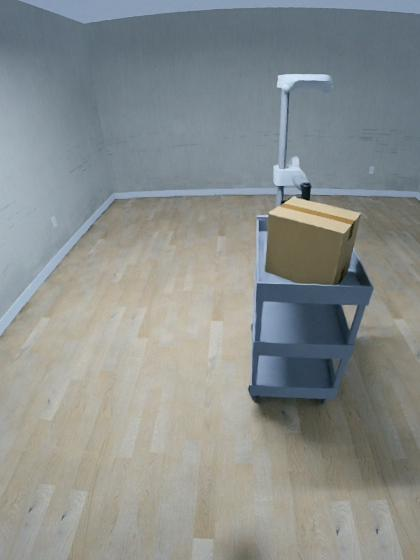

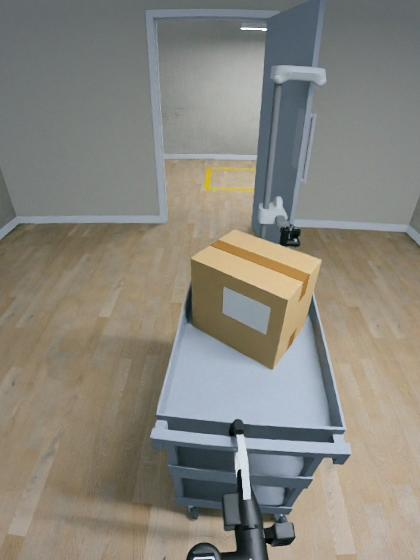

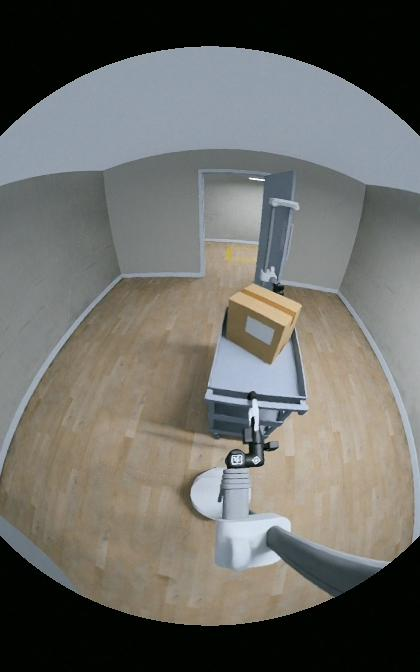

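>>> {"op": "move", "data": {
  "blocking": false,
  "r2": {"base":{"strafe_m":-0.2},"pace":"slow","contact_limits":{"strafe_m":0.8}},
  "cameras": []
}}

>>> {"op": "wait", "data": {
  "seconds": 3,
  "cameras": ["r2_head_camera"]
}}

>>> {"op": "move", "data": {
  "blocking": false,
  "r2": {"base":{"translate_m":0.5,"strafe_m":0.24},"pace":"slow","contact_limits":{"translate_m":0.8}},
  "cameras": []
}}

>>> {"op": "wait", "data": {
  "seconds": 7,
  "cameras": ["r2_head_camera","r1_head_camera"]
}}

Scene clock: 413.43 s.
move: r2 moving
r1: as last shown
r1.lidar_m: 1.05 2.53 1.86 1.81 1.60 0.25 0.38 1.60 1.76 2.91 3.06 1.06
r1.motor_effort: lift_m=+15(15) arm_m=+4(4) wheel_0=-6(7) wheel_1=+6(6) wheel_2=+4(4)
r1.servo_current: wrist_yaw_rad=46(59) wrist_pitch_rad=39(46) wrist_roll_rad=26(59) gripper_m=59(65)
r1.contact_limits: strafe_m 0.6
r1.wrist_depth_mm: 136 138 - 301 - - - / - 138 - 304 - - - / 114 138 228 306 - - - / 132 148 270 310 - - - / - - - 294 - - - / 1921 1863 208 198 173 - - / 1397 1229 179 290 164 - 1229
r2.base_odometry: x=-0.526 y=-0.956 heading=-2.028
r2.turned_by_wheels: +0.000
r2.turned_by_imu: +0.001
r2.base_tilt: forward=-0.7 right=+0.0
r2.lidar_m: 0.42 0.47 2.55 2.46 2.63 2.59 2.49 2.71 2.32 2.26 2.42 0.42
r2.base_status: strafe_m moving
r2.joint_positions: lift_m=+0.690 arm_m=+0.000 wrist_yaw_rad=+0.001 wrist_pitch_rad=+0.003 wrist_roll_rad=+1.569 gripper_m=-0.019
r2.joint_status: not commanded
r2.measured_speeds: translate_m=+0.000 strafe_m=-0.056 rotate_rad=-0.003 lift_m=+0.000 arm_m=+0.000 wrist_yaw_rad=+0.012 wrist_pitch_rad=+0.000 wrist_roll_rad=+0.000
r2.motor_effort: lift_m=+21(21) arm_m=-3(4) wheel_0=+12(14) wheel_1=-5(8) wheel_2=-1(6)
r2.servo_current: wrist_yaw_rad=46(59) wrist_pitch_rad=39(46) wrist_roll_rad=46(52) gripper_m=85(98)
r2.contact_limits: strafe_m 0.8
r2.hand_pose: x=+0.4594 y=-0.0871 z=+0.8670 quat_wxyz=(+0.708, +0.706, +0.002, -0.001) (m; r2's base frame)
r2.wrist_depth_mm: - - - 146 202 627 - / - - 500 151 207 - - / - 466 442 155 213 - - / - - 500 159 218 - - / - - 574 164 225 - - / - - 188 168 181 1708 - / - - - - 238 1576 1138
pictures: none
No camera images: "cameras" was empty.

Scene clock: 416.07 s.
earlier move: r2 done
r1.base_odometry: x=-2.061 y=+1.208 heading=+2.845
r1.turned_by_wheels: +0.000
r1.turned_by_imu: +0.000
r1.base_tilt: forward=-1.5 right=+1.3
r1.lidar_m: 0.98 2.52 1.87 1.81 1.61 0.25 0.34 1.59 1.73 2.90 3.05 1.05
r1.base_status: not commanded
r1.joint_positions: lift_m=+0.350 arm_m=+0.000 wrist_yaw_rad=+3.093 wrist_pitch_rad=+0.002 wrist_roll_rad=+0.000 gripper_m=-0.029
r1.joint_status: not commanded
r1.measured_speeds: all 0
r1.motor_effort: lift_m=+15(15) arm_m=+4(4) wheel_0=-7(7) wheel_1=+6(6) wheel_2=+4(4)
r1.servo_current: wrist_yaw_rad=59(65) wrist_pitch_rad=39(52) wrist_roll_rad=52(72) gripper_m=65(65)
r1.contact_limits: strafe_m 0.6
r1.hand_pose: x=-0.1129 y=+0.1014 z=+0.5279 quat_wxyz=(+0.025, -0.001, +0.000, +1.000) (m; r1's base frame)
r1.wrist_depth_mm: 136 137 - 301 - - - / - 138 - 306 - - - / 114 138 228 309 - - - / 132 148 271 310 - - - / - - - 291 - - - / 1863 1983 209 198 172 - - / 1366 1229 180 289 165 - 1229
r2.base_odometry: x=-0.693 y=-0.874 heading=-2.028
r2.turned_by_wheels: +0.000
r2.turned_by_imu: +0.001
r2.base_tilt: forward=-0.6 right=+0.1
r2.lidar_m: 0.35 0.38 2.72 2.64 2.84 2.59 2.50 2.69 2.12 2.07 2.23 0.44
r2.base_status: done
r2.joint_positions: lift_m=+0.690 arm_m=+0.000 wrist_yaw_rad=+0.003 wrist_pitch_rad=+0.003 wrist_roll_rad=+1.569 gripper_m=-0.019
r2.joint_status: not commanded
r2.measured_speeds: all 0
r2.motor_effort: lift_m=+21(21) arm_m=-4(4) wheel_0=+6(14) wheel_1=-5(8) wheel_2=+0(6)
r2.servo_current: wrist_yaw_rad=46(59) wrist_pitch_rad=33(46) wrist_roll_rad=52(65) gripper_m=85(98)
r2.contact_limits: strafe_m 0.8
r2.hand_pose: x=+0.4595 y=-0.0866 z=+0.8670 quat_wxyz=(+0.708, +0.706, +0.002, +0.000) (m; r2's base frame)
r2.wrist_depth_mm: - - - 191 254 1661 1205 / - - - 187 248 1576 544 / - - - 183 244 778 - / - - 477 180 238 - - / - - 496 176 234 778 - / - - 189 171 181 - - / - - 564 - 224 - -
wait: 2.63 of 3 s (r2 has come to rest)
pictures: r2_head_camera
Images, in order (width x height): r2_head_camera 420x560.

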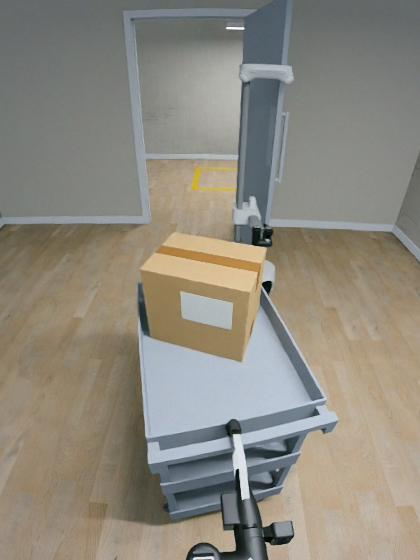

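Scene clock: 416.57 s.
move: r2 moving
r1: as last shown
r1.base_tilt: forward=-1.6 right=+1.3
r1.lidar_m: 0.94 2.51 1.88 1.82 1.59 0.25 0.39 1.60 1.75 2.91 3.04 1.04
r1.motor_effort: lift_m=+15(15) arm_m=+4(4) wheel_0=-6(7) wheel_1=+6(6) wheel_2=+4(4)
r1.servo_current: wrist_yaw_rad=78(78) wrist_pitch_rad=46(46) wrist_roll_rad=33(52) gripper_m=52(65)
r1.contact_limits: strafe_m 0.6
r1.wrist_depth_mm: 136 138 - 298 - - - / - 138 - 307 - - - / 114 138 227 309 - - - / 132 148 271 310 - - - / - - - 291 - - - / 1983 1863 210 198 173 - - / 1366 1205 179 289 164 - 1229
r2.base_odometry: x=-0.693 y=-0.888 heading=-2.028
r2.turned_by_wheels: +0.000
r2.turned_by_imu: +0.000
r2.base_tilt: forward=-0.7 right=+0.1
r2.lidar_m: 0.35 0.38 2.71 2.63 2.82 2.61 2.53 2.72 2.13 2.08 2.25 0.43
r2.base_status: translate_m moving; strafe_m moving
r2.joint_positions: lift_m=+0.690 arm_m=+0.000 wrist_yaw_rad=+0.001 wrist_pitch_rad=+0.003 wrist_roll_rad=+1.569 gripper_m=-0.019
r2.joint_status: not commanded
r2.measured_speeds: translate_m=+0.048 strafe_m=+0.023 rotate_rad=-0.004 lift_m=+0.000 arm_m=+0.000 wrist_yaw_rad=-0.018 wrist_pitch_rad=+0.000 wrist_roll_rad=+0.000
r2.motor_effort: lift_m=+21(21) arm_m=-3(4) wheel_0=+3(10) wheel_1=+10(10) wheel_2=-12(12)
r2.servo_current: wrist_yaw_rad=39(72) wrist_pitch_rad=39(46) wrist_roll_rad=52(59) gripper_m=85(91)
r2.contact_limits: translate_m 0.8
r2.hand_pose: x=+0.4593 y=-0.0872 z=+0.8670 quat_wxyz=(+0.708, +0.706, +0.001, -0.001) (m; r2's base frame)
r2.wrist_depth_mm: - - - 194 258 1661 1182 / - - - 189 251 1618 525 / - - - 184 245 741 - / - - 473 180 239 - - / - - 488 176 233 809 - / - - 188 170 182 - - / - - 559 - 222 - -
pictures: none
No camera images: "cameras" was empty.

Scene clock: 422.80 s.
earlier move: r2 done
r1.base_odometry: x=-2.061 y=+1.208 heading=+2.845
r1.turned_by_wheels: +0.000
r1.turned_by_imu: +0.000
r1.base_tilt: forward=-1.5 right=+1.3
r1.lidar_m: 1.02 2.54 1.86 1.81 1.62 0.26 0.39 1.60 1.74 2.91 0.78 0.60
r1.base_status: not commanded
r1.joint_positions: lift_m=+0.350 arm_m=+0.000 wrist_yaw_rad=+3.093 wrist_pitch_rad=+0.002 wrist_roll_rad=+0.000 gripper_m=-0.029
r1.joint_status: not commanded
r1.measured_speeds: all 0
r1.motor_effort: lift_m=+15(15) arm_m=+4(4) wheel_0=-6(7) wheel_1=+6(6) wheel_2=+4(4)
r1.servo_current: wrist_yaw_rad=65(78) wrist_pitch_rad=39(52) wrist_roll_rad=52(72) gripper_m=65(72)
r1.contact_limits: strafe_m 0.6
r1.hand_pose: x=-0.1129 y=+0.1014 z=+0.5279 quat_wxyz=(+0.025, -0.001, +0.000, +1.000) (m; r1's base frame)
r1.wrist_depth_mm: 136 138 - 300 - - - / - 138 - 304 - - - / 114 138 229 307 - - - / 132 148 268 310 - - - / - - - 293 - - - / 1921 1983 209 198 172 - - / 1366 1205 180 289 165 - 1229
r2.base_odometry: x=-0.698 y=-1.429 heading=-2.028
r2.turned_by_wheels: +0.000
r2.turned_by_imu: -0.001
r2.base_tilt: forward=-0.7 right=+0.1
r2.lidar_m: 0.41 3.04 2.44 2.37 2.53 3.07 3.02 3.13 2.39 2.36 2.52 0.44
r2.base_status: done
r2.joint_positions: lift_m=+0.690 arm_m=+0.000 wrist_yaw_rad=-0.003 wrist_pitch_rad=+0.003 wrist_roll_rad=+1.569 gripper_m=-0.019
r2.joint_status: not commanded
r2.measured_speeds: all 0
r2.motor_effort: lift_m=+21(21) arm_m=-3(4) wheel_0=+2(10) wheel_1=+3(10) wheel_2=-8(14)
r2.servo_current: wrist_yaw_rad=46(72) wrist_pitch_rad=46(52) wrist_roll_rad=46(65) gripper_m=91(98)
r2.contact_limits: translate_m 0.8
r2.hand_pose: x=+0.4591 y=-0.0882 z=+0.8670 quat_wxyz=(+0.708, +0.706, +0.000, -0.002) (m; r2's base frame)
r2.wrist_depth_mm: - - - 169 229 1182 1138 / - - 627 169 229 1205 - / - - 500 170 229 - - / - - 473 170 230 831 - / - - 521 170 229 831 - / - - 187 170 181 - - / - - - - 230 1537 504
wait: 6.23 of 7 s (r2 has come to rest)
pictures: r1_head_camera, r2_head_camera
Images, in order (width x height): r1_head_camera 420x560, r2_head_camera 420x560.

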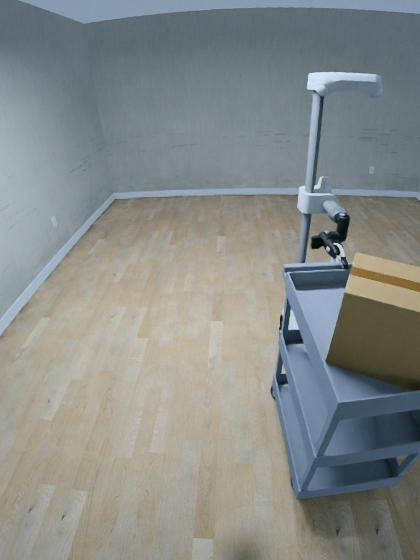

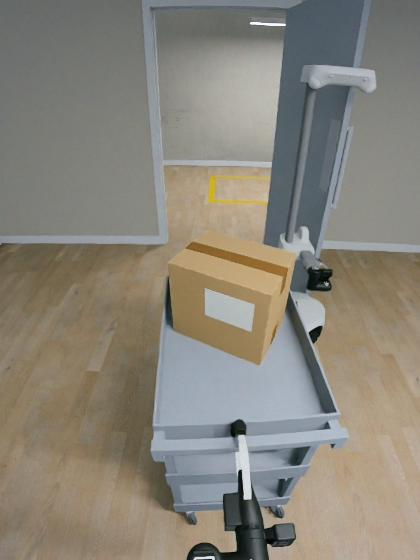

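>>> {"op": "move", "data": {
  "blocking": false,
  "r2": {"base":{"translate_m":-0.25,"strafe_m":-0.14},"pace":"slow","contact_limits":{"translate_m":0.8}},
  "cameras": []
}}

>>> {"op": "wait", "data": {
  "seconds": 4,
  "cameras": ["r2_head_camera","r1_head_camera"]
}}

>>> {"op": "move", "data": {
  "blocking": false,
  "r2": {"base":{"translate_m":0.45,"strafe_m":0.24},"pace":"slow","contact_limits":{"translate_m":0.5}},
  "cameras": []
}}

>>> {"op": "wait", "data": {
  "seconds": 7,
  "cameras": ["r2_head_camera","r1_head_camera"]
}}

Scene clock: 432.53 s.
move: r2 moving
r1: as last shown
r1.base_tilt: forward=-1.6 right=+1.3
r1.lidar_m: 0.98 2.53 1.89 1.82 1.62 0.25 0.36 1.60 1.76 2.91 0.79 0.60
r1.motor_effort: lift_m=+15(15) arm_m=+4(4) wheel_0=-7(7) wheel_1=+6(6) wheel_2=+4(4)
r1.servo_current: wrist_yaw_rad=46(65) wrist_pitch_rad=46(46) wrist_roll_rad=52(65) gripper_m=52(65)
r1.contact_limits: strafe_m 0.6
r1.wrist_depth_mm: 136 138 - 301 - - - / - 138 - 304 - - - / 114 138 227 309 - - - / 132 148 271 312 - - - / - - - 294 - - - / 1921 1921 210 198 173 - - / 1366 1229 180 287 164 - 1229
r2.base_odometry: x=-0.699 y=-1.415 heading=-2.029
r2.turned_by_wheels: +0.000
r2.turned_by_imu: +0.000
r2.base_tilt: forward=-0.6 right=+0.1
r2.lidar_m: 0.38 0.42 2.46 2.38 2.55 3.08 3.00 3.11 2.42 2.36 2.52 0.42
r2.base_status: translate_m moving; strafe_m moving
r2.joint_positions: lift_m=+0.690 arm_m=+0.000 wrist_yaw_rad=-0.003 wrist_pitch_rad=+0.003 wrist_roll_rad=+1.569 gripper_m=-0.019
r2.joint_status: not commanded
r2.measured_speeds: translate_m=-0.048 strafe_m=-0.027 rotate_rad=-0.003 lift_m=+0.000 arm_m=+0.000 wrist_yaw_rad=+0.000 wrist_pitch_rad=+0.000 wrist_roll_rad=+0.000
r2.motor_effort: lift_m=+21(21) arm_m=-4(4) wheel_0=-2(8) wheel_1=-8(9) wheel_2=+11(11)
r2.servo_current: wrist_yaw_rad=39(59) wrist_pitch_rad=39(46) wrist_roll_rad=39(59) gripper_m=91(91)
r2.contact_limits: translate_m 0.8
r2.hand_pose: x=+0.4591 y=-0.0882 z=+0.8670 quat_wxyz=(+0.708, +0.706, +0.000, -0.002) (m; r2's base frame)
r2.wrist_depth_mm: - - - 170 230 1182 1160 / - - 627 170 229 1205 - / - - 508 171 229 - - / - - 477 170 230 - - / - - 521 171 231 831 - / - - 188 170 181 - - / - - - - 230 1499 512
pictures: none
No camera images: "cameras" was empty.

Scene clock: 436.07 s.
earlier move: r2 done
r1.base_odometry: x=-2.061 y=+1.208 heading=+2.845
r1.turned_by_wheels: +0.000
r1.turned_by_imu: +0.000
r1.base_tilt: forward=-1.6 right=+1.3
r1.lidar_m: 0.84 2.50 1.88 1.81 1.64 0.25 0.37 1.56 1.74 2.90 3.06 0.78
r1.base_status: not commanded
r1.joint_positions: lift_m=+0.350 arm_m=+0.000 wrist_yaw_rad=+3.093 wrist_pitch_rad=+0.002 wrist_roll_rad=+0.000 gripper_m=-0.029
r1.joint_status: not commanded
r1.measured_speeds: all 0
r1.motor_effort: lift_m=+15(15) arm_m=+4(4) wheel_0=-5(7) wheel_1=+6(6) wheel_2=+4(4)
r1.servo_current: wrist_yaw_rad=52(72) wrist_pitch_rad=39(52) wrist_roll_rad=59(72) gripper_m=59(72)
r1.contact_limits: strafe_m 0.6
r1.hand_pose: x=-0.1129 y=+0.1014 z=+0.5279 quat_wxyz=(+0.025, -0.001, +0.000, +1.000) (m; r1's base frame)
r1.wrist_depth_mm: 136 138 - 301 - - - / - 138 - 306 - - - / 114 138 228 309 - - - / 132 148 271 312 - - - / - - - 291 - - - / 1921 1863 209 198 173 - - / 1397 1205 180 289 164 - 1229
r2.base_odometry: x=-0.714 y=-1.143 heading=-2.028
r2.turned_by_wheels: +0.000
r2.turned_by_imu: +0.001
r2.base_tilt: forward=-0.7 right=+0.1
r2.lidar_m: 0.39 0.41 2.61 2.54 2.73 2.81 2.76 2.90 2.27 2.20 2.35 0.44
r2.base_status: done
r2.joint_positions: lift_m=+0.690 arm_m=+0.000 wrist_yaw_rad=+0.003 wrist_pitch_rad=+0.003 wrist_roll_rad=+1.569 gripper_m=-0.019
r2.joint_status: not commanded
r2.measured_speeds: all 0
r2.motor_effort: lift_m=+21(21) arm_m=-3(4) wheel_0=-1(10) wheel_1=-4(10) wheel_2=+8(12)
r2.servo_current: wrist_yaw_rad=33(59) wrist_pitch_rad=33(52) wrist_roll_rad=52(59) gripper_m=85(98)
r2.contact_limits: translate_m 0.8
r2.hand_pose: x=+0.4595 y=-0.0866 z=+0.8670 quat_wxyz=(+0.708, +0.706, +0.002, +0.000) (m; r2's base frame)
r2.wrist_depth_mm: - - - 183 246 1618 1255 / - - - 181 243 1397 504 / - - 603 179 238 788 - / - - 473 176 236 - - / - - 500 173 233 820 - / - - 187 171 181 - - / - - 591 - 227 123 -
wait: 3.53 of 4 s (r2 has come to rest)
pictures: r1_head_camera, r2_head_camera
Images, in order (width x height): r1_head_camera 420x560, r2_head_camera 420x560.

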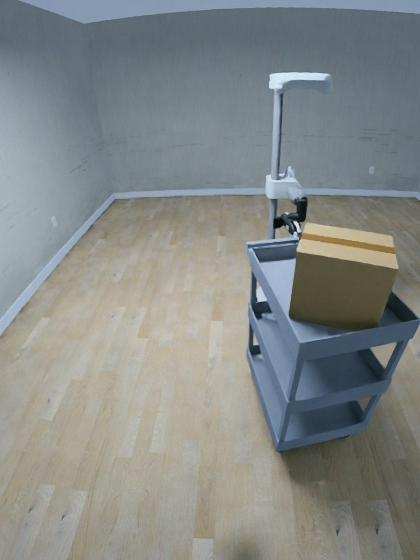

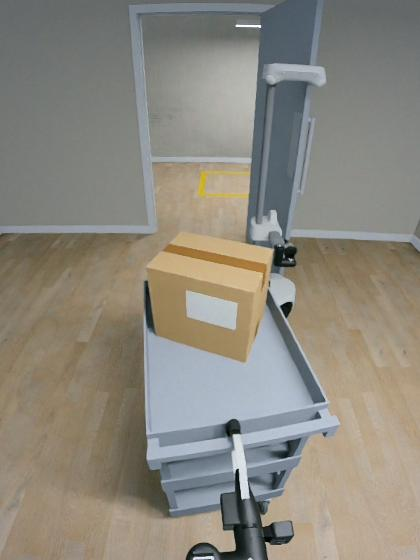

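Scene clock: 436.57 s.
move: r2 moving
r1: as last shown
r1.lidar_m: 0.81 2.53 1.87 1.82 1.61 0.25 0.36 1.59 1.74 2.90 3.07 0.77
r1.motor_effort: lift_m=+15(15) arm_m=+4(4) wheel_0=-6(7) wheel_1=+5(6) wheel_2=+4(4)
r1.servo_current: wrist_yaw_rad=39(65) wrist_pitch_rad=39(46) wrist_roll_rad=39(65) gripper_m=65(65)
r1.contact_limits: strafe_m 0.6
r1.wrist_depth_mm: 136 138 - 301 - - - / - 138 - 303 - - - / 114 138 229 309 - - - / 132 148 270 309 - - - / - - - 293 - - - / 1921 1921 210 198 173 - - / 1366 1229 180 289 164 - 1229
r2.base_odometry: x=-0.713 y=-1.156 heading=-2.028
r2.turned_by_wheels: +0.000
r2.turned_by_imu: +0.000
r2.base_tilt: forward=-0.7 right=+0.1
r2.lidar_m: 0.36 0.40 2.59 2.53 2.71 2.86 2.77 2.92 2.25 2.20 2.35 0.44
r2.base_status: translate_m moving; strafe_m moving
r2.joint_positions: lift_m=+0.690 arm_m=+0.000 wrist_yaw_rad=+0.002 wrist_pitch_rad=+0.003 wrist_roll_rad=+1.569 gripper_m=-0.019
r2.joint_status: not commanded
r2.measured_speeds: translate_m=+0.048 strafe_m=+0.026 rotate_rad=-0.005 lift_m=+0.000 arm_m=+0.000 wrist_yaw_rad=-0.017 wrist_pitch_rad=+0.000 wrist_roll_rad=+0.000
r2.motor_effort: lift_m=+21(21) arm_m=-3(4) wheel_0=+8(11) wheel_1=+8(11) wheel_2=-10(10)
r2.servo_current: wrist_yaw_rad=39(59) wrist_pitch_rad=39(46) wrist_roll_rad=46(52) gripper_m=85(91)
r2.contact_limits: translate_m 0.5
r2.hand_pose: x=+0.4595 y=-0.0868 z=+0.8670 quat_wxyz=(+0.708, +0.706, +0.002, +0.000) (m; r2's base frame)
r2.wrist_depth_mm: - - - 185 247 1618 1182 / - - - 181 243 1430 530 / - - 621 178 239 - - / - - 469 177 234 - - / - - 496 173 232 820 - / - - 188 170 180 - - / - - 580 - 225 - -
pictures: none
No camera images: "cameras" was empty.

Scene clock: 442.33 s.
earlier move: r2 done
r1.base_odometry: x=-2.061 y=+1.208 heading=+2.845
r1.turned_by_wheels: +0.000
r1.turned_by_imu: +0.000
r1.base_tilt: forward=-1.5 right=+1.3
r1.lidar_m: 4.60 2.53 1.86 1.81 1.62 0.25 0.36 1.59 1.75 2.90 0.53 0.47
r1.base_status: not commanded
r1.joint_positions: lift_m=+0.350 arm_m=+0.000 wrist_yaw_rad=+3.093 wrist_pitch_rad=+0.002 wrist_roll_rad=+0.000 gripper_m=-0.029
r1.joint_status: not commanded
r1.measured_speeds: all 0
r1.motor_effort: lift_m=+15(15) arm_m=+4(4) wheel_0=-6(7) wheel_1=+6(6) wheel_2=+4(4)
r1.servo_current: wrist_yaw_rad=59(72) wrist_pitch_rad=39(52) wrist_roll_rad=46(72) gripper_m=59(72)
r1.contact_limits: strafe_m 0.6
r1.hand_pose: x=-0.1129 y=+0.1014 z=+0.5279 quat_wxyz=(+0.025, -0.001, +0.000, +1.000) (m; r1's base frame)
r1.wrist_depth_mm: 136 138 - 300 - - - / - 138 - 307 - - - / 114 138 228 309 - - - / 132 148 271 310 - - - / - - - 291 - - - / 1921 1921 208 198 172 - - / 1366 1205 180 289 165 - 1205
r2.base_odometry: x=-0.697 y=-1.652 heading=-2.028
r2.turned_by_wheels: +0.000
r2.turned_by_imu: +0.000
r2.base_tilt: forward=-0.7 right=+0.1
r2.lidar_m: 0.40 2.82 2.33 2.27 2.42 3.26 3.21 3.31 2.54 2.47 2.63 0.41
r2.base_status: done
r2.joint_positions: lift_m=+0.690 arm_m=+0.000 wrist_yaw_rad=-0.003 wrist_pitch_rad=+0.003 wrist_roll_rad=+1.569 gripper_m=-0.019
r2.joint_status: not commanded
r2.measured_speeds: all 0
r2.motor_effort: lift_m=+21(21) arm_m=-3(4) wheel_0=+4(11) wheel_1=+4(11) wheel_2=-6(15)
r2.servo_current: wrist_yaw_rad=52(65) wrist_pitch_rad=39(52) wrist_roll_rad=59(59) gripper_m=85(98)
r2.contact_limits: translate_m 0.5
r2.hand_pose: x=+0.4590 y=-0.0884 z=+0.8670 quat_wxyz=(+0.708, +0.706, +0.000, -0.002) (m; r2's base frame)
r2.wrist_depth_mm: 1708 1205 559 141 195 - - / - 508 459 146 202 - - / - 469 445 152 211 - - / - - 517 158 217 - - / - - 603 164 226 - - / - - 189 167 181 1661 500 / - - - - 244 1537 1205
wait: 5.77 of 7 s (r2 has come to rest)
pictures: r1_head_camera, r2_head_camera
Images, in order (width x height): r1_head_camera 420x560, r2_head_camera 420x560.

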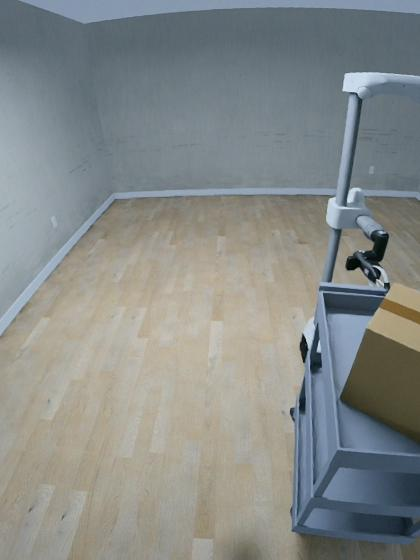

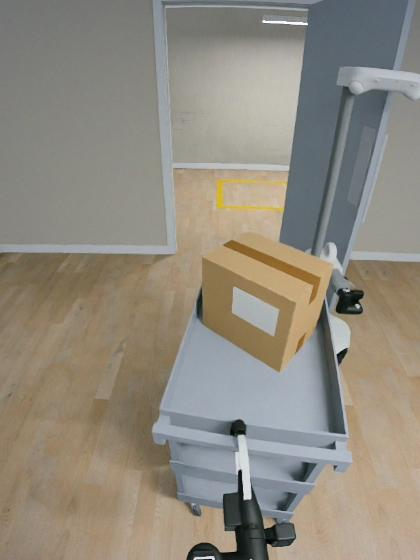

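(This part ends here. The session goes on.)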